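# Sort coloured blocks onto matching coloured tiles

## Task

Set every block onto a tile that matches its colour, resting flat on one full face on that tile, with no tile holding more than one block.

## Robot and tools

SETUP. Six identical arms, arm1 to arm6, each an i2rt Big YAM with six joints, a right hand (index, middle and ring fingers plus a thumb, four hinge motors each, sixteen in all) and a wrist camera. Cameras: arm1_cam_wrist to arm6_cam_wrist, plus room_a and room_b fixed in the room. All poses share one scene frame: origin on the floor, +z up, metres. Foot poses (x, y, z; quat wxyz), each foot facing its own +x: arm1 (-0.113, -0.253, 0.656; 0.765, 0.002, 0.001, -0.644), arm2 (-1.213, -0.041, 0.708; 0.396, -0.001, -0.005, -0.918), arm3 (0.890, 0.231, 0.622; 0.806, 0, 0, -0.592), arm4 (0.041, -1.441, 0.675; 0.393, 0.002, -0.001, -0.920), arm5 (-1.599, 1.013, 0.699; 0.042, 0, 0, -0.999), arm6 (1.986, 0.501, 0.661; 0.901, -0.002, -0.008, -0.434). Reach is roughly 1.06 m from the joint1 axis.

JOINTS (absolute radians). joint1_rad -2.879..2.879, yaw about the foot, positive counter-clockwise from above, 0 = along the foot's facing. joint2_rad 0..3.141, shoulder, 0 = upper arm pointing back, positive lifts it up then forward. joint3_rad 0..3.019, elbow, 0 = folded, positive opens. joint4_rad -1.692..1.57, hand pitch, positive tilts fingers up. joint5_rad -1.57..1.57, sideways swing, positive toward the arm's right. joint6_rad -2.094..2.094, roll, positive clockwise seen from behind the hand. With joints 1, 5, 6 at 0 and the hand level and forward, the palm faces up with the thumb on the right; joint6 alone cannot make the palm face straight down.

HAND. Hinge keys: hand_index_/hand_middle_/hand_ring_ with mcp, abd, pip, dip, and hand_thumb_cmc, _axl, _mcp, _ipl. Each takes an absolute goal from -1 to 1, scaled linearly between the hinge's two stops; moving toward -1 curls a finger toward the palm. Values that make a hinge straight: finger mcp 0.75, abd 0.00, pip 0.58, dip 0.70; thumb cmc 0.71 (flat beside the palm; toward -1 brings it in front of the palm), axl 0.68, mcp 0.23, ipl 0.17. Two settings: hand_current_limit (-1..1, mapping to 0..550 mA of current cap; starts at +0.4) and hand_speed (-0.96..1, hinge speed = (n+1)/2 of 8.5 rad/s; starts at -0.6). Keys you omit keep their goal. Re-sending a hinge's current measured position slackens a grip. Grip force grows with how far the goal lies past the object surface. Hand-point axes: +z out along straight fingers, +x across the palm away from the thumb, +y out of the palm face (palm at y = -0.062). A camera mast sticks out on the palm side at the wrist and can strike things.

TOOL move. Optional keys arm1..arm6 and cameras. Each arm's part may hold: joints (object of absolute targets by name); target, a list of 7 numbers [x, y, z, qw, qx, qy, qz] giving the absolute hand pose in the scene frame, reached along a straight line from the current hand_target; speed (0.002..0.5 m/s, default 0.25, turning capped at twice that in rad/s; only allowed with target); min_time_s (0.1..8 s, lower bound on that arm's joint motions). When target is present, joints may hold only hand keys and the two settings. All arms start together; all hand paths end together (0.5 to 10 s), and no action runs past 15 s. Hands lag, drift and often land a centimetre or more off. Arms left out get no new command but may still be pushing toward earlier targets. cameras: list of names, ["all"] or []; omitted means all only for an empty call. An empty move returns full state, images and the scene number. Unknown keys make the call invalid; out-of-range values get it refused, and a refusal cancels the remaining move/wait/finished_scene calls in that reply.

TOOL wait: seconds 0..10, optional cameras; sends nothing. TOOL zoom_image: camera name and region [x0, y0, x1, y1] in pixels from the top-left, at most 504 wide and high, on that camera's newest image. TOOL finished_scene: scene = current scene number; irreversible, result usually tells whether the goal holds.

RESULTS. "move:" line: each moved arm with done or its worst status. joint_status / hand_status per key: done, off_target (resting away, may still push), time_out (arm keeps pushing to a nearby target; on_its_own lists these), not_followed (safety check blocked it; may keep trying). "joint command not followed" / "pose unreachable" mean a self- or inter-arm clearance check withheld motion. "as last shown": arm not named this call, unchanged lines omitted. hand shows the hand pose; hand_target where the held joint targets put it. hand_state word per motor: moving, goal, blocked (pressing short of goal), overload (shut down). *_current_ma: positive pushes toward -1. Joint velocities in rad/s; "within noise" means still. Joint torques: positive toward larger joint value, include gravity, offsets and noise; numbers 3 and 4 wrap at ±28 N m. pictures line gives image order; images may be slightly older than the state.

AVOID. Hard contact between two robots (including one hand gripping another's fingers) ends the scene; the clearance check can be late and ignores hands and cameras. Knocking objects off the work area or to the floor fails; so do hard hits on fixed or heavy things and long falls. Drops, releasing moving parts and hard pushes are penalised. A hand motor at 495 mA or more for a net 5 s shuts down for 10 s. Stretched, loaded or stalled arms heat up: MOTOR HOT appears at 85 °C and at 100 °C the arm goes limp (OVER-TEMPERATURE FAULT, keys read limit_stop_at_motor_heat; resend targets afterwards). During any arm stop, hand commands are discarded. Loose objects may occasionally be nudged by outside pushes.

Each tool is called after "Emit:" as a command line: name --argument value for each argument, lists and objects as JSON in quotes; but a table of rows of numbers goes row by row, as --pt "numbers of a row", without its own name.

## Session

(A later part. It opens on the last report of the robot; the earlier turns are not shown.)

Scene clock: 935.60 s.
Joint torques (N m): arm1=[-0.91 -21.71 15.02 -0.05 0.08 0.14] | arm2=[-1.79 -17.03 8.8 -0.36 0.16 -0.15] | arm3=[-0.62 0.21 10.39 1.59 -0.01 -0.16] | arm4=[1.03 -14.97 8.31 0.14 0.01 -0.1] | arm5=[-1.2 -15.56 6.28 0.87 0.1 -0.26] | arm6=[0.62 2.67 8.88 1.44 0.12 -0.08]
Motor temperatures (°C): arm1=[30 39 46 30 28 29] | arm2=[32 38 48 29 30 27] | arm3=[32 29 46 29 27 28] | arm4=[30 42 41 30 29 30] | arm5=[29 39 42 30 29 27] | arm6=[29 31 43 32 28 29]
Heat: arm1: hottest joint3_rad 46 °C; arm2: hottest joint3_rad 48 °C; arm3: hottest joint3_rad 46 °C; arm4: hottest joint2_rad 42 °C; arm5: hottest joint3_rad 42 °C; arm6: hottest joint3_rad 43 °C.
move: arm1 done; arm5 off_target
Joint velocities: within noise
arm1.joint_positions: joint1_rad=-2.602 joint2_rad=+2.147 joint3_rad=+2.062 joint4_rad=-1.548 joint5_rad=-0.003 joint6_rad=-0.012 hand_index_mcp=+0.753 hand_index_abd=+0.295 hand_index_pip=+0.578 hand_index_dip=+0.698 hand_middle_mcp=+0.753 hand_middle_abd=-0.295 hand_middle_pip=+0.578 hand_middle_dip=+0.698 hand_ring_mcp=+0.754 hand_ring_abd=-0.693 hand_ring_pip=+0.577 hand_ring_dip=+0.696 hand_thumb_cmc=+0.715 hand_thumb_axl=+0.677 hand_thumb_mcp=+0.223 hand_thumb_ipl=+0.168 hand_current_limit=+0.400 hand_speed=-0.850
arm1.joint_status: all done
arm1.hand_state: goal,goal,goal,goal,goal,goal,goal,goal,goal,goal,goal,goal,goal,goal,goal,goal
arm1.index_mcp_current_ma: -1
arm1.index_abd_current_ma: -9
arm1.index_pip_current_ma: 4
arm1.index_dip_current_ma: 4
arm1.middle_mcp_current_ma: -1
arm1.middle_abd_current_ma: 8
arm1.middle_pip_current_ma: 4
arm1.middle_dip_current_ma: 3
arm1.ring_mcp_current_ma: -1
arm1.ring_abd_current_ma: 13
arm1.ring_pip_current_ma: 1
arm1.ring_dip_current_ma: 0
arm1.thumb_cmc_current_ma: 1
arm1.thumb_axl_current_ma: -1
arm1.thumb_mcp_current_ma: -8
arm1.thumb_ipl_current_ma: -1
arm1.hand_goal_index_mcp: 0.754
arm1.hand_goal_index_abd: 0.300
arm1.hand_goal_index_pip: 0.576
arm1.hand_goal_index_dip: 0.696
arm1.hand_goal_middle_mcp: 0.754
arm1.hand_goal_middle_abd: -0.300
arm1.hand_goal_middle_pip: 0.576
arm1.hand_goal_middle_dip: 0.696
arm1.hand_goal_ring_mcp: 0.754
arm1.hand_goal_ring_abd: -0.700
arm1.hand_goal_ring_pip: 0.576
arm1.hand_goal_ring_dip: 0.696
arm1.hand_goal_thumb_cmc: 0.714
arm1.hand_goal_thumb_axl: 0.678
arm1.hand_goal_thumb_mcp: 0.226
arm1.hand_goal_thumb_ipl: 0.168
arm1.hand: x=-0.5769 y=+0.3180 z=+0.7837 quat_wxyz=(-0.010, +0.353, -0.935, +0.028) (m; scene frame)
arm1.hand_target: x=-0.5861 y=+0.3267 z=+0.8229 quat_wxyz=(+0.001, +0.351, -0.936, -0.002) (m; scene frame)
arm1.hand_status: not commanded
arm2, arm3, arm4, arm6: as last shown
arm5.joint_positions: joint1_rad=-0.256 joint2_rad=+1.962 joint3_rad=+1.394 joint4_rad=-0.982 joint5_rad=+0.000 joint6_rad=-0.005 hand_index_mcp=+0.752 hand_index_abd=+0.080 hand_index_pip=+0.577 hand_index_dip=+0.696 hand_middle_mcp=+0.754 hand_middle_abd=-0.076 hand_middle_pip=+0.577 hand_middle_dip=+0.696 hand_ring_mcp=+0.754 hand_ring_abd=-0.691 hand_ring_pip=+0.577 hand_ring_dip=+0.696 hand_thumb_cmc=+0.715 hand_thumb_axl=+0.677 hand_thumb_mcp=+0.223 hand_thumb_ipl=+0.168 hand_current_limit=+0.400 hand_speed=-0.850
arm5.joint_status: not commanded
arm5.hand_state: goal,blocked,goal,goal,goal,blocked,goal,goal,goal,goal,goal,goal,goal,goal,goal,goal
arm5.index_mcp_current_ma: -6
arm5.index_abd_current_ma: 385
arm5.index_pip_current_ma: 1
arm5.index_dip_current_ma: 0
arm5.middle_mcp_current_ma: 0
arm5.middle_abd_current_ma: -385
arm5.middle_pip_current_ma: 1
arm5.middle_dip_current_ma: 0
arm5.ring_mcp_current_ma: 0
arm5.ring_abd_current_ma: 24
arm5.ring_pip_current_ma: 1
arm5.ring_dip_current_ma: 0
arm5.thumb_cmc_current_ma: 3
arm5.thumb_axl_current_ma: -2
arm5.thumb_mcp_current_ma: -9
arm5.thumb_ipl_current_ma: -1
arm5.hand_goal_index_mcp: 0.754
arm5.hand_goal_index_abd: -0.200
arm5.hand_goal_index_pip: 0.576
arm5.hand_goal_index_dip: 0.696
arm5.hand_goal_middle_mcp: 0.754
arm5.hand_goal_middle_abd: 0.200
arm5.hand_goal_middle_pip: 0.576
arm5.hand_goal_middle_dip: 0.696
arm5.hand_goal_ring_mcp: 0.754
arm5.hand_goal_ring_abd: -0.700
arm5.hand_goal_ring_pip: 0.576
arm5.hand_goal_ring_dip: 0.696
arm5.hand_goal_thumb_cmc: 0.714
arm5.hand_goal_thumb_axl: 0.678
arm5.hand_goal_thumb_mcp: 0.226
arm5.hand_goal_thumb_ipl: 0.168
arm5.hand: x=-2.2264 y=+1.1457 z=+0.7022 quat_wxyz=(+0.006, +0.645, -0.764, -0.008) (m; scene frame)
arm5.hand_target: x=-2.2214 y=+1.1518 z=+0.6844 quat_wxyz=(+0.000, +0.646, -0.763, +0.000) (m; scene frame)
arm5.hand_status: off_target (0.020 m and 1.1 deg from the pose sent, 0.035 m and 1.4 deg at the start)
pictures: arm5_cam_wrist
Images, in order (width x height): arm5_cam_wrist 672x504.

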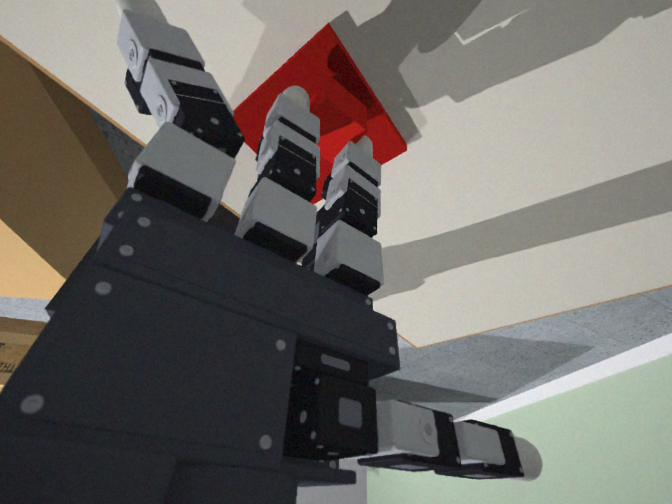

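Emit:
move --arm5 '{"target": [-2.194, 1.164, 0.687, 0, 0.646, -0.763, 0], "speed": 0.06}' --arm2 '{"joints": {"joint1_rad": 1.80}, "min_time_s": 5}' --arm4 '{"joints": {"joint1_rad": -2.16}, "min_time_s": 5}' --cameras '["arm5_cam_wrist", "arm2_cam_wrist", "arm4_cam_wrist"]'

Emit:
zoom_image --camera "arm5_cam_wrist" --region '[200, 0, 460, 220]'

Scene clock: 973.00 s.
Joint torques (N m): arm1=[-0.91 -21.71 15.02 -0.05 0.09 0.15] | arm2=[-2.2 -17.03 8.85 -0.36 0.18 -0.13] | arm3=[-0.67 0.21 10.39 1.59 -0.02 -0.16] | arm4=[0.73 -14.86 8.32 0.23 0.02 -0.09] | arm5=[-1.26 -17.32 5.44 0.62 0.23 -0.27] | arm6=[0.62 2.73 8.88 1.43 0.12 -0.09]
Motor temperatures (°C): arm1=[30 40 52 30 28 29] | arm2=[32 38 48 29 30 27] | arm3=[32 29 46 29 27 28] | arm4=[30 42 41 30 29 30] | arm5=[29 37 42 30 29 27] | arm6=[29 31 43 32 28 29]
Heat: arm1: hottest joint3_rad 52 °C; arm2: hottest joint3_rad 48 °C; arm3: hottest joint3_rad 46 °C; arm4: hottest joint2_rad 42 °C; arm5: hottest joint3_rad 42 °C; arm6: hottest joint3_rad 43 °C.
move: arm2 done; arm4 done; arm5 moving
Joint velocities: within noise
arm1, arm3, arm6: as last shown
arm2.joint_positions: joint1_rad=+1.809 joint2_rad=+2.070 joint3_rad=+1.522 joint4_rad=-1.004 joint5_rad=+0.004 joint6_rad=+0.014 hand_index_mcp=+0.754 hand_index_abd=+0.295 hand_index_pip=+0.578 hand_index_dip=+0.697 hand_middle_mcp=+0.754 hand_middle_abd=-0.301 hand_middle_pip=+0.578 hand_middle_dip=+0.695 hand_ring_mcp=+0.754 hand_ring_abd=-0.692 hand_ring_pip=+0.577 hand_ring_dip=+0.696 hand_thumb_cmc=+0.715 hand_thumb_axl=+0.677 hand_thumb_mcp=+0.222 hand_thumb_ipl=+0.168 hand_current_limit=+0.400 hand_speed=-0.850
arm2.joint_status: all done
arm2.hand_state: goal,goal,goal,goal,goal,goal,goal,goal,goal,goal,goal,goal,goal,goal,goal,goal
arm2.index_mcp_current_ma: 0
arm2.index_abd_current_ma: 0
arm2.index_pip_current_ma: 0
arm2.index_dip_current_ma: 0
arm2.middle_mcp_current_ma: 0
arm2.middle_abd_current_ma: 0
arm2.middle_pip_current_ma: 0
arm2.middle_dip_current_ma: 0
arm2.ring_mcp_current_ma: 0
arm2.ring_abd_current_ma: 1
arm2.ring_pip_current_ma: 0
arm2.ring_dip_current_ma: 0
arm2.thumb_cmc_current_ma: 0
arm2.thumb_axl_current_ma: 0
arm2.thumb_mcp_current_ma: -1
arm2.thumb_ipl_current_ma: 0
arm2.hand_goal_index_mcp: 0.754
arm2.hand_goal_index_abd: 0.300
arm2.hand_goal_index_pip: 0.576
arm2.hand_goal_index_dip: 0.696
arm2.hand_goal_middle_mcp: 0.754
arm2.hand_goal_middle_abd: -0.300
arm2.hand_goal_middle_pip: 0.576
arm2.hand_goal_middle_dip: 0.696
arm2.hand_goal_ring_mcp: 0.754
arm2.hand_goal_ring_abd: -0.700
arm2.hand_goal_ring_pip: 0.576
arm2.hand_goal_ring_dip: 0.696
arm2.hand_goal_thumb_cmc: 0.714
arm2.hand_goal_thumb_axl: 0.678
arm2.hand_goal_thumb_mcp: 0.226
arm2.hand_goal_thumb_ipl: 0.168
arm2.hand: x=-0.6360 y=-0.3992 z=+0.6991 quat_wxyz=(+0.014, +0.868, +0.496, +0.002) (m; scene frame)
arm2.hand_target: x=-0.6273 y=-0.4100 z=+0.7240 quat_wxyz=(+0.031, +0.866, +0.498, +0.011) (m; scene frame)
arm2.hand_status: not commanded
arm4.joint_positions: joint1_rad=-2.161 joint2_rad=+1.611 joint3_rad=+1.665 joint4_rad=-1.612 joint5_rad=+0.004 joint6_rad=+0.560 hand_index_mcp=+0.743 hand_index_abd=+0.019 hand_index_pip=+0.571 hand_index_dip=+0.696 hand_middle_mcp=+0.762 hand_middle_abd=-0.043 hand_middle_pip=+0.579 hand_middle_dip=+0.696 hand_ring_mcp=+0.754 hand_ring_abd=-0.692 hand_ring_pip=+0.577 hand_ring_dip=+0.696 hand_thumb_cmc=+0.715 hand_thumb_axl=+0.677 hand_thumb_mcp=+0.223 hand_thumb_ipl=+0.168 hand_current_limit=+0.400 hand_speed=-0.850
arm4.joint_status: all done
arm4.hand_state: goal,blocked,goal,goal,goal,blocked,goal,goal,goal,goal,goal,goal,goal,goal,goal,goal
arm4.index_mcp_current_ma: -5
arm4.index_abd_current_ma: 385
arm4.index_pip_current_ma: -1
arm4.index_dip_current_ma: 0
arm4.middle_mcp_current_ma: 3
arm4.middle_abd_current_ma: -385
arm4.middle_pip_current_ma: 1
arm4.middle_dip_current_ma: 0
arm4.ring_mcp_current_ma: 0
arm4.ring_abd_current_ma: 2
arm4.ring_pip_current_ma: 0
arm4.ring_dip_current_ma: 0
arm4.thumb_cmc_current_ma: 0
arm4.thumb_axl_current_ma: 0
arm4.thumb_mcp_current_ma: -1
arm4.thumb_ipl_current_ma: 0
arm4.hand_goal_index_mcp: 0.754
arm4.hand_goal_index_abd: -0.200
arm4.hand_goal_index_pip: 0.576
arm4.hand_goal_index_dip: 0.696
arm4.hand_goal_middle_mcp: 0.754
arm4.hand_goal_middle_abd: 0.200
arm4.hand_goal_middle_pip: 0.576
arm4.hand_goal_middle_dip: 0.696
arm4.hand_goal_ring_mcp: 0.754
arm4.hand_goal_ring_abd: -0.700
arm4.hand_goal_ring_pip: 0.576
arm4.hand_goal_ring_dip: 0.696
arm4.hand_goal_thumb_cmc: 0.714
arm4.hand_goal_thumb_axl: 0.678
arm4.hand_goal_thumb_mcp: 0.226
arm4.hand_goal_thumb_ipl: 0.168
arm4.hand: x=-0.0138 y=-0.8903 z=+0.9542 quat_wxyz=(-0.002, -0.171, -0.985, -0.006) (m; scene frame)
arm4.hand_target: x=-0.0136 y=-0.8965 z=+0.9532 quat_wxyz=(-0.004, -0.165, -0.986, -0.001) (m; scene frame)
arm4.hand_status: not commanded
arm5.joint_positions: joint1_rad=-0.287 joint2_rad=+1.937 joint3_rad=+1.316 joint4_rad=-0.950 joint5_rad=-0.003 joint6_rad=-0.037 hand_index_mcp=+0.745 hand_index_abd=+0.079 hand_index_pip=+0.573 hand_index_dip=+0.696 hand_middle_mcp=+0.750 hand_middle_abd=-0.076 hand_middle_pip=+0.575 hand_middle_dip=+0.696 hand_ring_mcp=+0.754 hand_ring_abd=-0.691 hand_ring_pip=+0.577 hand_ring_dip=+0.696 hand_thumb_cmc=+0.715 hand_thumb_axl=+0.677 hand_thumb_mcp=+0.223 hand_thumb_ipl=+0.168 hand_current_limit=+0.400 hand_speed=-0.850
arm5.joint_status: not commanded
arm5.hand_state: goal,blocked,goal,goal,goal,blocked,goal,goal,goal,goal,goal,goal,goal,goal,goal,goal
arm5.index_mcp_current_ma: -28
arm5.index_abd_current_ma: 385
arm5.index_pip_current_ma: -7
arm5.index_dip_current_ma: 0
arm5.middle_mcp_current_ma: -11
arm5.middle_abd_current_ma: -385
arm5.middle_pip_current_ma: -2
arm5.middle_dip_current_ma: 0
arm5.ring_mcp_current_ma: 0
arm5.ring_abd_current_ma: 23
arm5.ring_pip_current_ma: 1
arm5.ring_dip_current_ma: 0
arm5.thumb_cmc_current_ma: 3
arm5.thumb_axl_current_ma: -2
arm5.thumb_mcp_current_ma: -10
arm5.thumb_ipl_current_ma: -1
arm5.hand_goal_index_mcp: 0.754
arm5.hand_goal_index_abd: -0.200
arm5.hand_goal_index_pip: 0.576
arm5.hand_goal_index_dip: 0.696
arm5.hand_goal_middle_mcp: 0.754
arm5.hand_goal_middle_abd: 0.200
arm5.hand_goal_middle_pip: 0.576
arm5.hand_goal_middle_dip: 0.696
arm5.hand_goal_ring_mcp: 0.754
arm5.hand_goal_ring_abd: -0.700
arm5.hand_goal_ring_pip: 0.576
arm5.hand_goal_ring_dip: 0.696
arm5.hand_goal_thumb_cmc: 0.714
arm5.hand_goal_thumb_axl: 0.678
arm5.hand_goal_thumb_mcp: 0.226
arm5.hand_goal_thumb_ipl: 0.168
arm5.hand: x=-2.1994 y=+1.1572 z=+0.6887 quat_wxyz=(+0.001, +0.646, -0.763, +0.001) (m; scene frame)
arm5.hand_target: x=-2.1940 y=+1.1639 z=+0.6870 quat_wxyz=(+0.000, +0.646, -0.763, +0.000) (m; scene frame)
arm5.hand_status: moving (0.009 m and 0.2 deg from the pose sent, 0.040 m and 1.1 deg at the start)
pictures: arm2_cam_wrist, arm4_cam_wrist, arm5_cam_wrist
Images, in order (width x height): arm2_cam_wrist 672x504, arm4_cam_wrist 672x504, arm5_cam_wrist 672x504.

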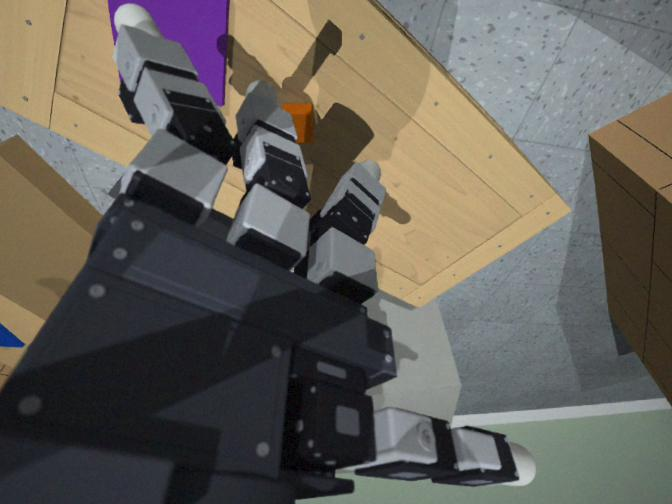

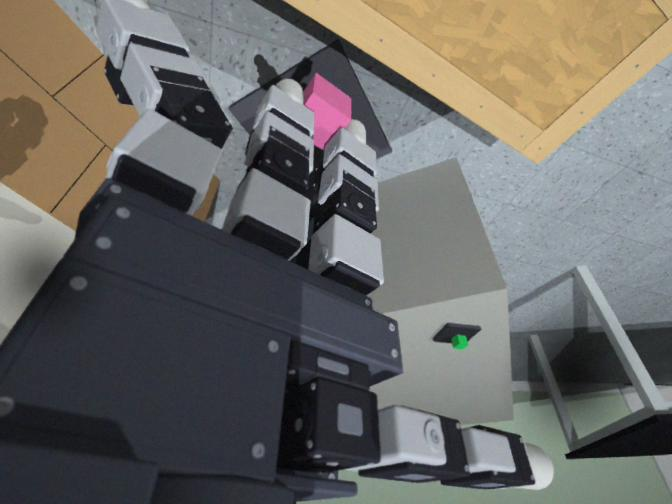

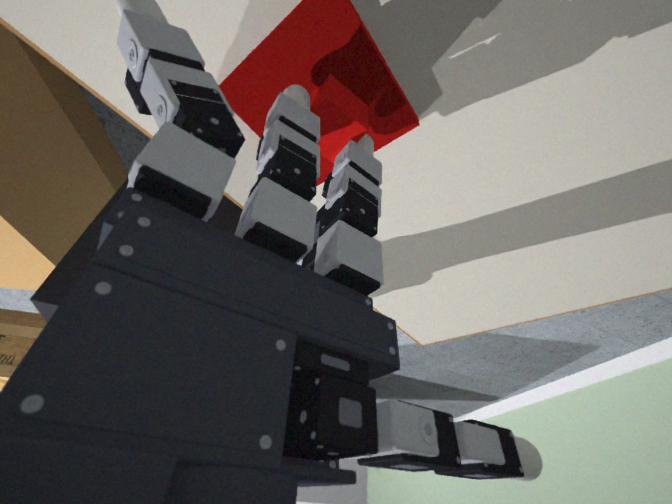

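Scaled by 1.938 from the camera's 672x504 image, which has a finer 960x720 frame.

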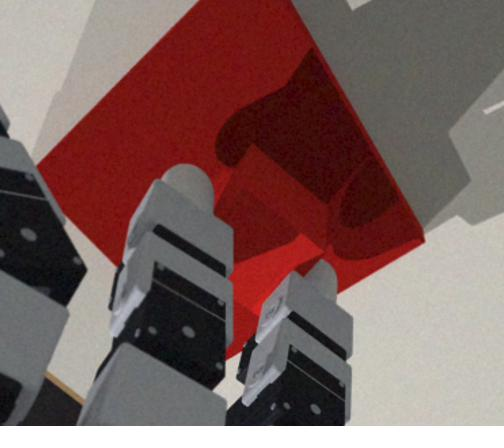

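Emit:
move --arm5 '{"target": [-2.194, 1.164, 0.677, 0, 0.646, -0.763, 0], "speed": 0.05}' --cameras '["arm5_cam_wrist"]'

Emit:
zoom_image --camera "arm5_cam_wrist" --region '[220, 50, 420, 210]'

Scene clock: 980.47 s.
Joint torques (N m): arm1=[-0.91 -21.71 15.02 -0.05 0.08 0.14] | arm2=[-2.2 -16.91 8.83 -0.4 0.21 -0.14] | arm3=[-0.67 0.26 10.39 1.58 -0.02 -0.16] | arm4=[1.03 -15.21 8.31 0.21 0 -0.11] | arm5=[-1.26 -16.15 5.08 1.18 0.23 -0.27] | arm6=[0.62 2.73 8.88 1.44 0.12 -0.08]
Motor temperatures (°C): arm1=[30 41 52 30 28 29] | arm2=[32 38 48 29 30 27] | arm3=[32 29 47 29 27 28] | arm4=[30 42 41 30 29 30] | arm5=[29 38 41 30 29 27] | arm6=[29 31 43 32 28 29]
Heat: arm1: hottest joint3_rad 52 °C; arm2: hottest joint3_rad 48 °C; arm3: hottest joint3_rad 47 °C; arm4: hottest joint2_rad 42 °C; arm5: hottest joint3_rad 41 °C; arm6: hottest joint3_rad 43 °C.
move: arm5 off_target
Joint velocities: within noise
arm1, arm2, arm4: as last shown
arm3.joint_positions: joint1_rad=-0.825 joint2_rad=+0.614 joint3_rad=+1.440 joint4_rad=-1.414 joint5_rad=-0.055 joint6_rad=+1.012 hand_index_mcp=+0.755 hand_index_abd=+0.000 hand_index_pip=+0.577 hand_index_dip=+0.696 hand_middle_mcp=+0.754 hand_middle_abd=+0.000 hand_middle_pip=+0.577 hand_middle_dip=+0.696 hand_ring_mcp=+0.754 hand_ring_abd=+0.000 hand_ring_pip=+0.577 hand_ring_dip=+0.696 hand_thumb_cmc=+0.715 hand_thumb_axl=+0.677 hand_thumb_mcp=+0.226 hand_thumb_ipl=+0.168 hand_current_limit=+0.400 hand_speed=-0.600
arm3.joint_status: not commanded
arm3.hand_state: goal,goal,goal,goal,goal,goal,goal,goal,goal,goal,goal,goal,goal,goal,goal,goal
arm3.index_mcp_current_ma: 3
arm3.index_abd_current_ma: 0
arm3.index_pip_current_ma: 3
arm3.index_dip_current_ma: 0
arm3.middle_mcp_current_ma: 2
arm3.middle_abd_current_ma: 0
arm3.middle_pip_current_ma: 3
arm3.middle_dip_current_ma: 0
arm3.ring_mcp_current_ma: 2
arm3.ring_abd_current_ma: 0
arm3.ring_pip_current_ma: 3
arm3.ring_dip_current_ma: 0
arm3.thumb_cmc_current_ma: 3
arm3.thumb_axl_current_ma: -4
arm3.thumb_mcp_current_ma: -2
arm3.thumb_ipl_current_ma: -2
arm3.hand_goal_index_mcp: 0.754
arm3.hand_goal_index_abd: 0.000
arm3.hand_goal_index_pip: 0.576
arm3.hand_goal_index_dip: 0.696
arm3.hand_goal_middle_mcp: 0.754
arm3.hand_goal_middle_abd: 0.000
arm3.hand_goal_middle_pip: 0.576
arm3.hand_goal_middle_dip: 0.696
arm3.hand_goal_ring_mcp: 0.754
arm3.hand_goal_ring_abd: 0.000
arm3.hand_goal_ring_pip: 0.576
arm3.hand_goal_ring_dip: 0.696
arm3.hand_goal_thumb_cmc: 0.714
arm3.hand_goal_thumb_axl: 0.678
arm3.hand_goal_thumb_mcp: 0.226
arm3.hand_goal_thumb_ipl: 0.168
arm3.hand: x=+0.7086 y=+0.0649 z=+1.1889 quat_wxyz=(+0.451, +0.644, -0.602, +0.139) (m; scene frame)
arm3.hand_target: x=+0.7101 y=+0.0676 z=+1.1978 quat_wxyz=(+0.460, +0.640, -0.599, +0.141) (m; scene frame)
arm3.hand_status: not commanded
arm5.joint_positions: joint1_rad=-0.287 joint2_rad=+1.937 joint3_rad=+1.313 joint4_rad=-0.940 joint5_rad=-0.003 joint6_rad=-0.037 hand_index_mcp=+0.757 hand_index_abd=+0.079 hand_index_pip=+0.577 hand_index_dip=+0.696 hand_middle_mcp=+0.761 hand_middle_abd=-0.076 hand_middle_pip=+0.579 hand_middle_dip=+0.696 hand_ring_mcp=+0.754 hand_ring_abd=-0.691 hand_ring_pip=+0.577 hand_ring_dip=+0.696 hand_thumb_cmc=+0.715 hand_thumb_axl=+0.677 hand_thumb_mcp=+0.223 hand_thumb_ipl=+0.168 hand_current_limit=+0.400 hand_speed=-0.850
arm5.joint_status: not commanded
arm5.hand_state: goal,blocked,goal,goal,goal,blocked,goal,goal,goal,goal,goal,goal,goal,goal,goal,goal
arm5.index_mcp_current_ma: 8
arm5.index_abd_current_ma: 385
arm5.index_pip_current_ma: 1
arm5.index_dip_current_ma: 0
arm5.middle_mcp_current_ma: 22
arm5.middle_abd_current_ma: -385
arm5.middle_pip_current_ma: 7
arm5.middle_dip_current_ma: 0
arm5.ring_mcp_current_ma: 0
arm5.ring_abd_current_ma: 23
arm5.ring_pip_current_ma: 1
arm5.ring_dip_current_ma: 0
arm5.thumb_cmc_current_ma: 3
arm5.thumb_axl_current_ma: -2
arm5.thumb_mcp_current_ma: -10
arm5.thumb_ipl_current_ma: -1
arm5.hand_goal_index_mcp: 0.754
arm5.hand_goal_index_abd: -0.200
arm5.hand_goal_index_pip: 0.576
arm5.hand_goal_index_dip: 0.696
arm5.hand_goal_middle_mcp: 0.754
arm5.hand_goal_middle_abd: 0.200
arm5.hand_goal_middle_pip: 0.576
arm5.hand_goal_middle_dip: 0.696
arm5.hand_goal_ring_mcp: 0.754
arm5.hand_goal_ring_abd: -0.700
arm5.hand_goal_ring_pip: 0.576
arm5.hand_goal_ring_dip: 0.696
arm5.hand_goal_thumb_cmc: 0.714
arm5.hand_goal_thumb_axl: 0.678
arm5.hand_goal_thumb_mcp: 0.226
arm5.hand_goal_thumb_ipl: 0.168
arm5.hand: x=-2.2004 y=+1.1574 z=+0.6885 quat_wxyz=(+0.003, +0.646, -0.763, -0.002) (m; scene frame)
arm5.hand_target: x=-2.1938 y=+1.1638 z=+0.6771 quat_wxyz=(+0.000, +0.646, -0.763, +0.000) (m; scene frame)
arm5.hand_status: off_target (0.015 m and 0.4 deg from the pose sent, 0.015 m and 0.2 deg at the start)
arm6.joint_positions: joint1_rad=+0.669 joint2_rad=+0.623 joint3_rad=+1.484 joint4_rad=-1.349 joint5_rad=+0.057 joint6_rad=+1.147 hand_index_mcp=+0.754 hand_index_abd=+0.000 hand_index_pip=+0.577 hand_index_dip=+0.696 hand_middle_mcp=+0.754 hand_middle_abd=+0.000 hand_middle_pip=+0.577 hand_middle_dip=+0.696 hand_ring_mcp=+0.754 hand_ring_abd=+0.001 hand_ring_pip=+0.577 hand_ring_dip=+0.696 hand_thumb_cmc=+0.714 hand_thumb_axl=+0.677 hand_thumb_mcp=+0.226 hand_thumb_ipl=+0.168 hand_current_limit=+0.400 hand_speed=-0.600
arm6.joint_status: not commanded
arm6.hand_state: goal,goal,goal,goal,goal,goal,goal,goal,goal,goal,goal,goal,goal,goal,goal,goal
arm6.index_mcp_current_ma: 0
arm6.index_abd_current_ma: 0
arm6.index_pip_current_ma: 0
arm6.index_dip_current_ma: 0
arm6.middle_mcp_current_ma: 0
arm6.middle_abd_current_ma: 0
arm6.middle_pip_current_ma: 0
arm6.middle_dip_current_ma: 0
arm6.ring_mcp_current_ma: 0
arm6.ring_abd_current_ma: 0
arm6.ring_pip_current_ma: 0
arm6.ring_dip_current_ma: 0
arm6.thumb_cmc_current_ma: 0
arm6.thumb_axl_current_ma: 0
arm6.thumb_mcp_current_ma: 0
arm6.thumb_ipl_current_ma: 0
arm6.hand_goal_index_mcp: 0.754
arm6.hand_goal_index_abd: 0.000
arm6.hand_goal_index_pip: 0.576
arm6.hand_goal_index_dip: 0.696
arm6.hand_goal_middle_mcp: 0.754
arm6.hand_goal_middle_abd: 0.000
arm6.hand_goal_middle_pip: 0.576
arm6.hand_goal_middle_dip: 0.696
arm6.hand_goal_ring_mcp: 0.754
arm6.hand_goal_ring_abd: 0.000
arm6.hand_goal_ring_pip: 0.576
arm6.hand_goal_ring_dip: 0.696
arm6.hand_goal_thumb_cmc: 0.714
arm6.hand_goal_thumb_axl: 0.678
arm6.hand_goal_thumb_mcp: 0.226
arm6.hand_goal_thumb_ipl: 0.168
arm6.hand: x=+2.1751 y=+0.3624 z=+1.2605 quat_wxyz=(+0.193, +0.850, +0.071, +0.485) (m; scene frame)
arm6.hand_target: x=+2.1715 y=+0.3634 z=+1.2737 quat_wxyz=(+0.197, +0.842, +0.070, +0.498) (m; scene frame)
arm6.hand_status: not commanded
pictures: arm5_cam_wrist
Images, in order (width x height): arm5_cam_wrist 672x504.

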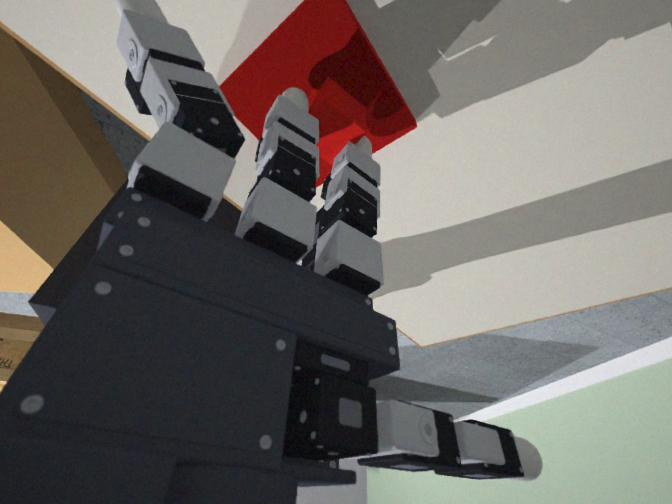

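Scaled by 2.520 from the camera's 672x504 image, which has a finer 960x720 frame.

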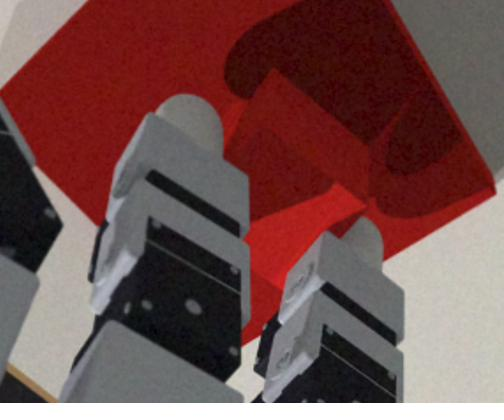

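Emit:
move --arm5 '{"joints": {"hand_index_abd": 0.13, "hand_middle_abd": -0.13}}' --arm2 '{"target": [-0.701, -0.3137, 0.61, 0, 0.6475, 0.7621, 0], "speed": 0.15}' --arm4 '{"target": [0.0114, -0.784, 0.72, 0, -0.0436, 0.999, 0], "speed": 0.15}' --cameras '["arm2_cam_wrist", "arm4_cam_wrist"]'

Emit:
move --arm5 '{"joints": {"hand_index_abd": 0.3, "hand_middle_abd": -0.3}}' --cameras '["arm5_cam_wrist"]'

Emit:
zoom_image --camera "arm5_cam_wrist" --region '[220, 50, 420, 210]'

Scene clock: 991.73 s.
Joint torques (N m): arm1=[-0.91 -21.66 15.02 -0.05 0.08 0.15] | arm2=[-2.26 -12.81 5.35 0.58 -0.05 -0.15] | arm3=[-0.67 0.21 10.39 1.58 -0.01 -0.16] | arm4=[-0.09 -17.26 9.07 0.88 -0.05 -0.13] | arm5=[-1.26 -16.03 5.23 1.01 0.19 -0.27] | arm6=[0.62 2.73 8.88 1.44 0.12 -0.08]
Motor temperatures (°C): arm1=[30 41 53 30 28 29] | arm2=[32 38 48 29 30 27] | arm3=[32 29 47 29 27 28] | arm4=[30 42 41 30 29 30] | arm5=[29 39 40 30 29 27] | arm6=[29 31 43 32 28 29]
Heat: arm1: hottest joint3_rad 53 °C; arm2: hottest joint3_rad 48 °C; arm3: hottest joint3_rad 47 °C; arm4: hottest joint2_rad 42 °C; arm5: hottest joint3_rad 40 °C; arm6: hottest joint3_rad 43 °C.
move: arm2 done; arm4 done; arm5 off_target
Joint velocities: within noise
arm1, arm3, arm6: as last shown
arm2.joint_positions: joint1_rad=+1.782 joint2_rad=+2.035 joint3_rad=+1.170 joint4_rad=-0.723 joint5_rad=-0.004 joint6_rad=-0.702 hand_index_mcp=+0.754 hand_index_abd=+0.295 hand_index_pip=+0.578 hand_index_dip=+0.697 hand_middle_mcp=+0.754 hand_middle_abd=-0.301 hand_middle_pip=+0.578 hand_middle_dip=+0.695 hand_ring_mcp=+0.754 hand_ring_abd=-0.692 hand_ring_pip=+0.577 hand_ring_dip=+0.696 hand_thumb_cmc=+0.715 hand_thumb_axl=+0.677 hand_thumb_mcp=+0.222 hand_thumb_ipl=+0.168 hand_current_limit=+0.400 hand_speed=-0.850
arm2.joint_status: not commanded
arm2.hand_state: goal,goal,goal,goal,goal,goal,goal,goal,goal,goal,goal,goal,goal,goal,goal,goal
arm2.index_mcp_current_ma: 0
arm2.index_abd_current_ma: 0
arm2.index_pip_current_ma: 0
arm2.index_dip_current_ma: 0
arm2.middle_mcp_current_ma: 0
arm2.middle_abd_current_ma: 0
arm2.middle_pip_current_ma: 0
arm2.middle_dip_current_ma: 0
arm2.ring_mcp_current_ma: 0
arm2.ring_abd_current_ma: 1
arm2.ring_pip_current_ma: 0
arm2.ring_dip_current_ma: 0
arm2.thumb_cmc_current_ma: 0
arm2.thumb_axl_current_ma: 0
arm2.thumb_mcp_current_ma: -1
arm2.thumb_ipl_current_ma: 0
arm2.hand_goal_index_mcp: 0.754
arm2.hand_goal_index_abd: 0.300
arm2.hand_goal_index_pip: 0.576
arm2.hand_goal_index_dip: 0.696
arm2.hand_goal_middle_mcp: 0.754
arm2.hand_goal_middle_abd: -0.300
arm2.hand_goal_middle_pip: 0.576
arm2.hand_goal_middle_dip: 0.696
arm2.hand_goal_ring_mcp: 0.754
arm2.hand_goal_ring_abd: -0.700
arm2.hand_goal_ring_pip: 0.576
arm2.hand_goal_ring_dip: 0.696
arm2.hand_goal_thumb_cmc: 0.714
arm2.hand_goal_thumb_axl: 0.678
arm2.hand_goal_thumb_mcp: 0.226
arm2.hand_goal_thumb_ipl: 0.168
arm2.hand: x=-0.7012 y=-0.3080 z=+0.6112 quat_wxyz=(-0.005, +0.649, +0.761, -0.002) (m; scene frame)
arm2.hand_target: x=-0.7011 y=-0.3136 z=+0.6101 quat_wxyz=(+0.000, +0.647, +0.762, +0.000) (m; scene frame)
arm2.hand_status: done (0.006 m and 0.7 deg from the pose sent, 0.139 m and 39.8 deg at the start)
arm4.joint_positions: joint1_rad=-2.292 joint2_rad=+1.939 joint3_rad=+1.508 joint4_rad=-1.136 joint5_rad=-0.003 joint6_rad=+0.004 hand_index_mcp=+0.743 hand_index_abd=+0.019 hand_index_pip=+0.571 hand_index_dip=+0.696 hand_middle_mcp=+0.762 hand_middle_abd=-0.043 hand_middle_pip=+0.579 hand_middle_dip=+0.696 hand_ring_mcp=+0.754 hand_ring_abd=-0.692 hand_ring_pip=+0.577 hand_ring_dip=+0.696 hand_thumb_cmc=+0.715 hand_thumb_axl=+0.677 hand_thumb_mcp=+0.223 hand_thumb_ipl=+0.168 hand_current_limit=+0.400 hand_speed=-0.850
arm4.joint_status: not commanded
arm4.hand_state: goal,blocked,goal,goal,goal,blocked,goal,goal,goal,goal,goal,goal,goal,goal,goal,goal
arm4.index_mcp_current_ma: -5
arm4.index_abd_current_ma: 385
arm4.index_pip_current_ma: -1
arm4.index_dip_current_ma: 0
arm4.middle_mcp_current_ma: 3
arm4.middle_abd_current_ma: -385
arm4.middle_pip_current_ma: 1
arm4.middle_dip_current_ma: 0
arm4.ring_mcp_current_ma: 0
arm4.ring_abd_current_ma: 2
arm4.ring_pip_current_ma: 0
arm4.ring_dip_current_ma: 0
arm4.thumb_cmc_current_ma: 0
arm4.thumb_axl_current_ma: 0
arm4.thumb_mcp_current_ma: -1
arm4.thumb_ipl_current_ma: 0
arm4.hand_goal_index_mcp: 0.754
arm4.hand_goal_index_abd: -0.200
arm4.hand_goal_index_pip: 0.576
arm4.hand_goal_index_dip: 0.696
arm4.hand_goal_middle_mcp: 0.754
arm4.hand_goal_middle_abd: 0.200
arm4.hand_goal_middle_pip: 0.576
arm4.hand_goal_middle_dip: 0.696
arm4.hand_goal_ring_mcp: 0.754
arm4.hand_goal_ring_abd: -0.700
arm4.hand_goal_ring_pip: 0.576
arm4.hand_goal_ring_dip: 0.696
arm4.hand_goal_thumb_cmc: 0.714
arm4.hand_goal_thumb_axl: 0.678
arm4.hand_goal_thumb_mcp: 0.226
arm4.hand_goal_thumb_ipl: 0.168
arm4.hand: x=+0.0079 y=-0.7872 z=+0.7268 quat_wxyz=(+0.000, +0.041, -0.999, -0.001) (m; scene frame)
arm4.hand_target: x=+0.0114 y=-0.7842 z=+0.7200 quat_wxyz=(+0.000, +0.044, -0.999, +0.000) (m; scene frame)
arm4.hand_status: done (0.008 m and 0.3 deg from the pose sent, 0.258 m and 24.7 deg at the start)
arm5.joint_positions: joint1_rad=-0.287 joint2_rad=+1.937 joint3_rad=+1.311 joint4_rad=-0.935 joint5_rad=-0.002 joint6_rad=-0.037 hand_index_mcp=+0.757 hand_index_abd=+0.093 hand_index_pip=+0.577 hand_index_dip=+0.695 hand_middle_mcp=+0.755 hand_middle_abd=-0.125 hand_middle_pip=+0.578 hand_middle_dip=+0.696 hand_ring_mcp=+0.754 hand_ring_abd=-0.691 hand_ring_pip=+0.577 hand_ring_dip=+0.696 hand_thumb_cmc=+0.715 hand_thumb_axl=+0.677 hand_thumb_mcp=+0.223 hand_thumb_ipl=+0.168 hand_current_limit=+0.400 hand_speed=-0.850
arm5.joint_status: hand_index_abd off_target (ended at +0.093, target +0.130); the others done
arm5.hand_state: goal,blocked,goal,goal,goal,goal,goal,goal,goal,goal,goal,goal,goal,goal,goal,goal
arm5.index_mcp_current_ma: 9
arm5.index_abd_current_ma: -112
arm5.index_pip_current_ma: 1
arm5.index_dip_current_ma: -1
arm5.middle_mcp_current_ma: 3
arm5.middle_abd_current_ma: 10
arm5.middle_pip_current_ma: 6
arm5.middle_dip_current_ma: 0
arm5.ring_mcp_current_ma: 0
arm5.ring_abd_current_ma: 23
arm5.ring_pip_current_ma: 1
arm5.ring_dip_current_ma: 0
arm5.thumb_cmc_current_ma: 3
arm5.thumb_axl_current_ma: -2
arm5.thumb_mcp_current_ma: -10
arm5.thumb_ipl_current_ma: -1
arm5.hand_goal_index_mcp: 0.754
arm5.hand_goal_index_abd: 0.130
arm5.hand_goal_index_pip: 0.576
arm5.hand_goal_index_dip: 0.696
arm5.hand_goal_middle_mcp: 0.754
arm5.hand_goal_middle_abd: -0.130
arm5.hand_goal_middle_pip: 0.576
arm5.hand_goal_middle_dip: 0.696
arm5.hand_goal_ring_mcp: 0.754
arm5.hand_goal_ring_abd: -0.700
arm5.hand_goal_ring_pip: 0.576
arm5.hand_goal_ring_dip: 0.696
arm5.hand_goal_thumb_cmc: 0.714
arm5.hand_goal_thumb_axl: 0.678
arm5.hand_goal_thumb_mcp: 0.226
arm5.hand_goal_thumb_ipl: 0.168
arm5.hand: x=-2.2007 y=+1.1577 z=+0.6883 quat_wxyz=(+0.004, +0.646, -0.763, -0.003) (m; scene frame)
arm5.hand_target: x=-2.1938 y=+1.1639 z=+0.6772 quat_wxyz=(+0.000, +0.646, -0.763, +0.000) (m; scene frame)
arm5.hand_status: not commanded
pictures: arm2_cam_wrist, arm4_cam_wrist
Images, in order (width x height): arm2_cam_wrist 672x504, arm4_cam_wrist 672x504.

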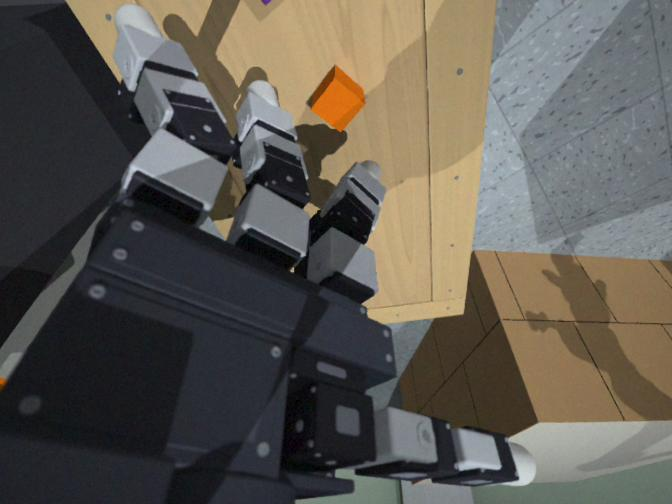

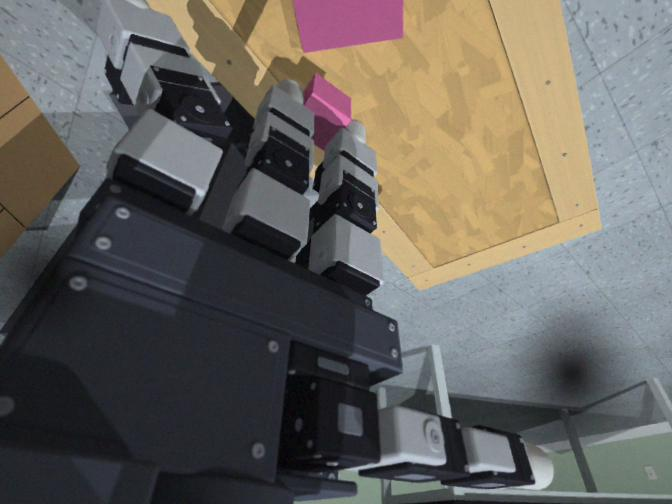

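Scene clock: 992.47 s.
Joint torques (N m): arm1=[-0.85 -21.66 15.04 -0.06 0.08 0.14] | arm2=[-2.14 -12.69 5.31 0.58 -0.05 -0.15] | arm3=[-0.67 0.21 10.4 1.59 -0.01 -0.16] | arm4=[0.21 -17.03 9.1 0.94 -0.03 -0.11] | arm5=[-1.2 -15.97 5.76 0.79 0.11 -0.26] | arm6=[0.62 2.67 8.88 1.43 0.12 -0.09]
Motor temperatures (°C): arm1=[30 41 53 30 28 29] | arm2=[32 38 48 29 30 27] | arm3=[32 29 47 29 27 28] | arm4=[30 42 41 30 29 30] | arm5=[29 39 40 30 29 27] | arm6=[29 31 43 32 28 29]
Heat: arm1: hottest joint3_rad 53 °C; arm2: hottest joint3_rad 48 °C; arm3: hottest joint3_rad 47 °C; arm4: hottest joint2_rad 42 °C; arm5: hottest joint3_rad 40 °C; arm6: hottest joint3_rad 43 °C.
move: arm5 done
Joint velocities: within noise
arm1, arm2, arm3, arm4, arm6: as last shown
arm4.hand_target: x=+0.0114 y=-0.7842 z=+0.7200 quat_wxyz=(+0.000, +0.043, -0.999, +0.000) (m; scene frame)
arm5.joint_positions: joint1_rad=-0.287 joint2_rad=+1.936 joint3_rad=+1.304 joint4_rad=-0.931 joint5_rad=+0.000 joint6_rad=-0.037 hand_index_mcp=+0.755 hand_index_abd=+0.293 hand_index_pip=+0.577 hand_index_dip=+0.695 hand_middle_mcp=+0.755 hand_middle_abd=-0.293 hand_middle_pip=+0.578 hand_middle_dip=+0.696 hand_ring_mcp=+0.754 hand_ring_abd=-0.691 hand_ring_pip=+0.577 hand_ring_dip=+0.696 hand_thumb_cmc=+0.715 hand_thumb_axl=+0.677 hand_thumb_mcp=+0.223 hand_thumb_ipl=+0.168 hand_current_limit=+0.400 hand_speed=-0.850
arm5.joint_status: all done
arm5.hand_state: goal,goal,goal,goal,goal,goal,goal,goal,goal,goal,goal,goal,goal,goal,goal,goal
arm5.index_mcp_current_ma: 3
arm5.index_abd_current_ma: -17
arm5.index_pip_current_ma: 1
arm5.index_dip_current_ma: -2
arm5.middle_mcp_current_ma: 2
arm5.middle_abd_current_ma: 15
arm5.middle_pip_current_ma: 6
arm5.middle_dip_current_ma: 0
arm5.ring_mcp_current_ma: 0
arm5.ring_abd_current_ma: 23
arm5.ring_pip_current_ma: 1
arm5.ring_dip_current_ma: 0
arm5.thumb_cmc_current_ma: 3
arm5.thumb_axl_current_ma: -2
arm5.thumb_mcp_current_ma: -10
arm5.thumb_ipl_current_ma: -1
arm5.hand_goal_index_mcp: 0.754
arm5.hand_goal_index_abd: 0.300
arm5.hand_goal_index_pip: 0.576
arm5.hand_goal_index_dip: 0.696
arm5.hand_goal_middle_mcp: 0.754
arm5.hand_goal_middle_abd: -0.300
arm5.hand_goal_middle_pip: 0.576
arm5.hand_goal_middle_dip: 0.696
arm5.hand_goal_ring_mcp: 0.754
arm5.hand_goal_ring_abd: -0.700
arm5.hand_goal_ring_pip: 0.576
arm5.hand_goal_ring_dip: 0.696
arm5.hand_goal_thumb_cmc: 0.714
arm5.hand_goal_thumb_axl: 0.678
arm5.hand_goal_thumb_mcp: 0.226
arm5.hand_goal_thumb_ipl: 0.168
arm5.hand: x=-2.1985 y=+1.1576 z=+0.6866 quat_wxyz=(+0.002, +0.646, -0.763, -0.003) (m; scene frame)
arm5.hand_target: x=-2.1938 y=+1.1638 z=+0.6772 quat_wxyz=(+0.000, +0.646, -0.763, +0.000) (m; scene frame)
arm5.hand_status: not commanded
pictures: arm5_cam_wrist
Images, in order (width x height): arm5_cam_wrist 672x504.

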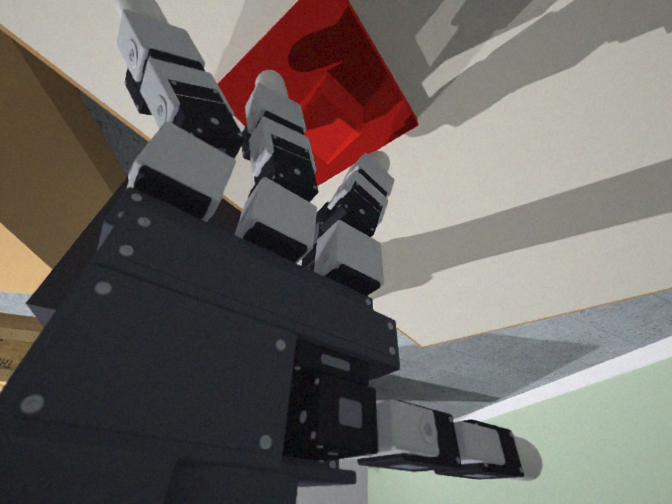

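Scaled by 2.520 from the camera's 672x504 image, which has a finer 960x720 frame.

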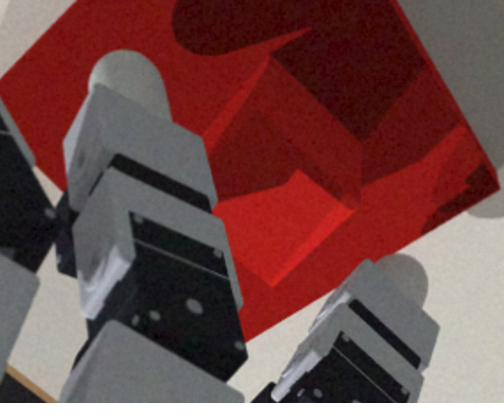

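Emit:
move --arm5 '{"target": [-2.194, 1.164, 0.84, 0, 0.646, -0.763, 0], "speed": 0.12}' --arm2 '{"target": [-0.6955, -0.329, 0.552, 0, 0.6475, 0.7621, 0], "speed": 0.08}' --arm4 '{"target": [-0.008, -0.746, 0.60, 0, -0.0436, 0.999, 0], "speed": 0.12}' --cameras '["arm2_cam_wrist", "arm4_cam_wrist", "arm5_cam_wrist"]'

Emit:
zoom_image --camera "arm2_cam_wrist" --region '[220, 50, 420, 210]'

Scene clock: 1011.17 s.
Joint torques (N m): arm1=[-0.91 -21.71 15.02 -0.05 0.09 0.14] | arm2=[-2.26 -13.16 6.68 0.49 -0.04 -0.16] | arm3=[-0.67 0.21 10.4 1.59 -0.02 -0.16] | arm4=[1.67 -18.49 11.56 0.75 -0.06 0.18] | arm5=[-1.2 -16.03 11.33 -0.38 0.14 -0.27] | arm6=[0.62 2.67 8.88 1.43 0.12 -0.09]
Motor temperatures (°C): arm1=[30 41 54 30 28 29] | arm2=[32 37 46 29 30 27] | arm3=[32 29 47 29 27 28] | arm4=[30 42 41 30 29 30] | arm5=[29 39 41 30 29 27] | arm6=[29 31 43 32 28 29]
Heat: arm1: hottest joint3_rad 54 °C; arm2: hottest joint3_rad 46 °C; arm3: hottest joint3_rad 47 °C; arm4: hottest joint2_rad 42 °C; arm5: hottest joint3_rad 41 °C; arm6: hottest joint3_rad 43 °C.
move: arm2 off_target; arm4 off_target; arm5 off_target
Joint velocities: within noise
arm1, arm3, arm6: as last shown
arm2.joint_positions: joint1_rad=+1.762 joint2_rad=+2.174 joint3_rad=+1.185 joint4_rad=-0.627 joint5_rad=-0.004 joint6_rad=-0.722 hand_index_mcp=+0.754 hand_index_abd=+0.295 hand_index_pip=+0.578 hand_index_dip=+0.697 hand_middle_mcp=+0.754 hand_middle_abd=-0.301 hand_middle_pip=+0.578 hand_middle_dip=+0.695 hand_ring_mcp=+0.754 hand_ring_abd=-0.692 hand_ring_pip=+0.577 hand_ring_dip=+0.696 hand_thumb_cmc=+0.715 hand_thumb_axl=+0.677 hand_thumb_mcp=+0.222 hand_thumb_ipl=+0.168 hand_current_limit=+0.400 hand_speed=-0.850
arm2.joint_status: not commanded
arm2.hand_state: goal,goal,goal,goal,goal,goal,goal,goal,goal,goal,goal,goal,goal,goal,goal,goal
arm2.index_mcp_current_ma: 0
arm2.index_abd_current_ma: 0
arm2.index_pip_current_ma: 0
arm2.index_dip_current_ma: 0
arm2.middle_mcp_current_ma: 0
arm2.middle_abd_current_ma: 0
arm2.middle_pip_current_ma: 0
arm2.middle_dip_current_ma: 0
arm2.ring_mcp_current_ma: 0
arm2.ring_abd_current_ma: 1
arm2.ring_pip_current_ma: 0
arm2.ring_dip_current_ma: 0
arm2.thumb_cmc_current_ma: 0
arm2.thumb_axl_current_ma: 0
arm2.thumb_mcp_current_ma: -1
arm2.thumb_ipl_current_ma: 0
arm2.hand_goal_index_mcp: 0.754
arm2.hand_goal_index_abd: 0.300
arm2.hand_goal_index_pip: 0.576
arm2.hand_goal_index_dip: 0.696
arm2.hand_goal_middle_mcp: 0.754
arm2.hand_goal_middle_abd: -0.300
arm2.hand_goal_middle_pip: 0.576
arm2.hand_goal_middle_dip: 0.696
arm2.hand_goal_ring_mcp: 0.754
arm2.hand_goal_ring_abd: -0.700
arm2.hand_goal_ring_pip: 0.576
arm2.hand_goal_ring_dip: 0.696
arm2.hand_goal_thumb_cmc: 0.714
arm2.hand_goal_thumb_axl: 0.678
arm2.hand_goal_thumb_mcp: 0.226
arm2.hand_goal_thumb_ipl: 0.168
arm2.hand: x=-0.7100 y=-0.3146 z=+0.5461 quat_wxyz=(-0.019, +0.649, +0.760, -0.004) (m; scene frame)
arm2.hand_target: x=-0.6963 y=-0.3287 z=+0.5524 quat_wxyz=(+0.000, +0.648, +0.762, +0.000) (m; scene frame)
arm2.hand_status: off_target (0.021 m and 2.2 deg from the pose sent, 0.063 m and 0.7 deg at the start)
arm4.joint_positions: joint1_rad=-2.280 joint2_rad=+2.182 joint3_rad=+1.536 joint4_rad=-0.954 joint5_rad=-0.003 joint6_rad=+0.006 hand_index_mcp=+0.743 hand_index_abd=+0.019 hand_index_pip=+0.571 hand_index_dip=+0.696 hand_middle_mcp=+0.762 hand_middle_abd=-0.043 hand_middle_pip=+0.580 hand_middle_dip=+0.696 hand_ring_mcp=+0.754 hand_ring_abd=-0.692 hand_ring_pip=+0.577 hand_ring_dip=+0.696 hand_thumb_cmc=+0.715 hand_thumb_axl=+0.677 hand_thumb_mcp=+0.223 hand_thumb_ipl=+0.168 hand_current_limit=+0.400 hand_speed=-0.850
arm4.joint_status: not commanded
arm4.hand_state: goal,blocked,goal,goal,goal,blocked,goal,goal,goal,goal,goal,goal,goal,goal,goal,goal
arm4.index_mcp_current_ma: -5
arm4.index_abd_current_ma: 385
arm4.index_pip_current_ma: -1
arm4.index_dip_current_ma: 0
arm4.middle_mcp_current_ma: 3
arm4.middle_abd_current_ma: -385
arm4.middle_pip_current_ma: 1
arm4.middle_dip_current_ma: 0
arm4.ring_mcp_current_ma: 0
arm4.ring_abd_current_ma: 2
arm4.ring_pip_current_ma: 0
arm4.ring_dip_current_ma: 0
arm4.thumb_cmc_current_ma: 0
arm4.thumb_axl_current_ma: 0
arm4.thumb_mcp_current_ma: -1
arm4.thumb_ipl_current_ma: 0
arm4.hand_goal_index_mcp: 0.754
arm4.hand_goal_index_abd: -0.200
arm4.hand_goal_index_pip: 0.576
arm4.hand_goal_index_dip: 0.696
arm4.hand_goal_middle_mcp: 0.754
arm4.hand_goal_middle_abd: 0.200
arm4.hand_goal_middle_pip: 0.576
arm4.hand_goal_middle_dip: 0.696
arm4.hand_goal_ring_mcp: 0.754
arm4.hand_goal_ring_abd: -0.700
arm4.hand_goal_ring_pip: 0.576
arm4.hand_goal_ring_dip: 0.696
arm4.hand_goal_thumb_cmc: 0.714
arm4.hand_goal_thumb_axl: 0.678
arm4.hand_goal_thumb_mcp: 0.226
arm4.hand_goal_thumb_ipl: 0.168
arm4.hand: x=-0.0014 y=-0.7650 z=+0.5960 quat_wxyz=(-0.001, +0.046, -0.999, +0.016) (m; scene frame)
arm4.hand_target: x=-0.0080 y=-0.7469 z=+0.6006 quat_wxyz=(+0.000, +0.044, -0.999, +0.000) (m; scene frame)
arm4.hand_status: off_target (0.021 m and 1.8 deg from the pose sent, 0.134 m and 0.3 deg at the start)
arm5.joint_positions: joint1_rad=-0.287 joint2_rad=+1.761 joint3_rad=+1.445 joint4_rad=-1.289 joint5_rad=+0.000 joint6_rad=-0.037 hand_index_mcp=+0.754 hand_index_abd=+0.293 hand_index_pip=+0.577 hand_index_dip=+0.695 hand_middle_mcp=+0.754 hand_middle_abd=-0.294 hand_middle_pip=+0.578 hand_middle_dip=+0.696 hand_ring_mcp=+0.754 hand_ring_abd=-0.691 hand_ring_pip=+0.577 hand_ring_dip=+0.696 hand_thumb_cmc=+0.715 hand_thumb_axl=+0.677 hand_thumb_mcp=+0.223 hand_thumb_ipl=+0.168 hand_current_limit=+0.400 hand_speed=-0.850
arm5.joint_status: not commanded
arm5.hand_state: goal,goal,goal,goal,goal,goal,goal,goal,goal,goal,goal,goal,goal,goal,goal,goal
arm5.index_mcp_current_ma: 0
arm5.index_abd_current_ma: -16
arm5.index_pip_current_ma: 1
arm5.index_dip_current_ma: -2
arm5.middle_mcp_current_ma: 0
arm5.middle_abd_current_ma: 15
arm5.middle_pip_current_ma: 5
arm5.middle_dip_current_ma: 0
arm5.ring_mcp_current_ma: 0
arm5.ring_abd_current_ma: 23
arm5.ring_pip_current_ma: 1
arm5.ring_dip_current_ma: 0
arm5.thumb_cmc_current_ma: 3
arm5.thumb_axl_current_ma: -2
arm5.thumb_mcp_current_ma: -10
arm5.thumb_ipl_current_ma: -1
arm5.hand_goal_index_mcp: 0.754
arm5.hand_goal_index_abd: 0.300
arm5.hand_goal_index_pip: 0.576
arm5.hand_goal_index_dip: 0.696
arm5.hand_goal_middle_mcp: 0.754
arm5.hand_goal_middle_abd: -0.300
arm5.hand_goal_middle_pip: 0.576
arm5.hand_goal_middle_dip: 0.696
arm5.hand_goal_ring_mcp: 0.754
arm5.hand_goal_ring_abd: -0.700
arm5.hand_goal_ring_pip: 0.576
arm5.hand_goal_ring_dip: 0.696
arm5.hand_goal_thumb_cmc: 0.714
arm5.hand_goal_thumb_axl: 0.678
arm5.hand_goal_thumb_mcp: 0.226
arm5.hand_goal_thumb_ipl: 0.168
arm5.hand: x=-2.1827 y=+1.1543 z=+0.8193 quat_wxyz=(-0.011, +0.646, -0.763, +0.014) (m; scene frame)
arm5.hand_target: x=-2.1931 y=+1.1639 z=+0.8400 quat_wxyz=(+0.000, +0.646, -0.763, +0.000) (m; scene frame)
arm5.hand_status: off_target (0.026 m and 2.0 deg from the pose sent, 0.154 m and 0.5 deg at the start)
pictures: arm2_cam_wrist, arm4_cam_wrist, arm5_cam_wrist
Images, in order (width x height): arm2_cam_wrist 672x504, arm4_cam_wrist 672x504, arm5_cam_wrist 672x504.

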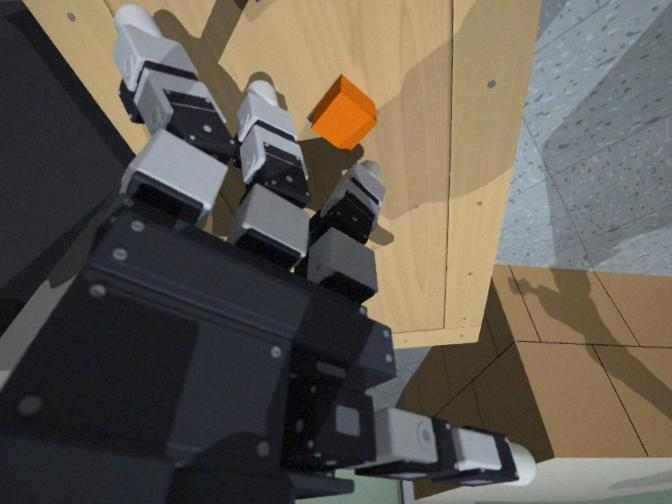

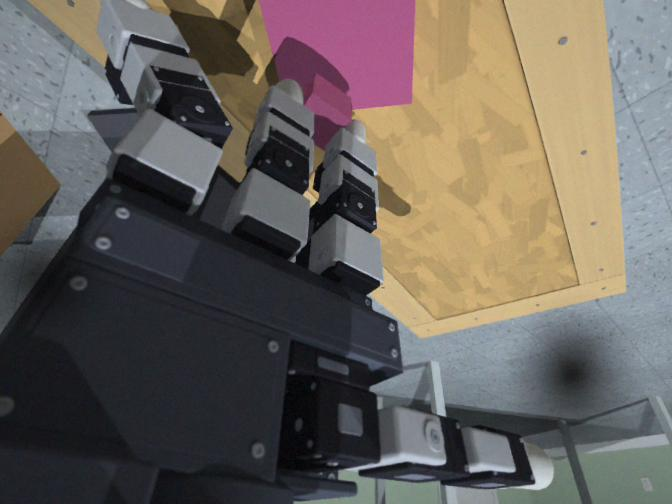

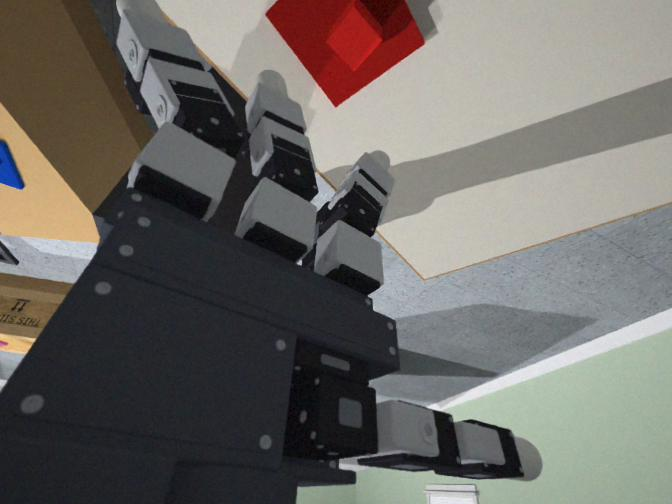

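Scaled by 2.520 from the camera's 672x504 image, which has a finer 960x720 frame.

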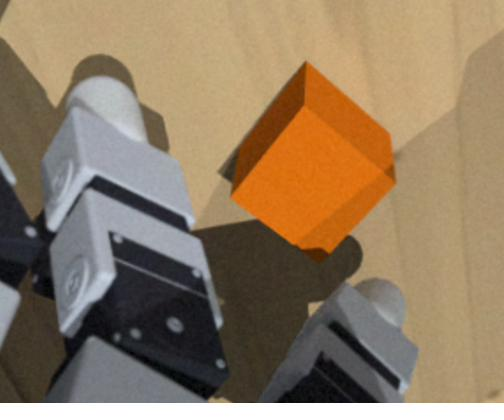

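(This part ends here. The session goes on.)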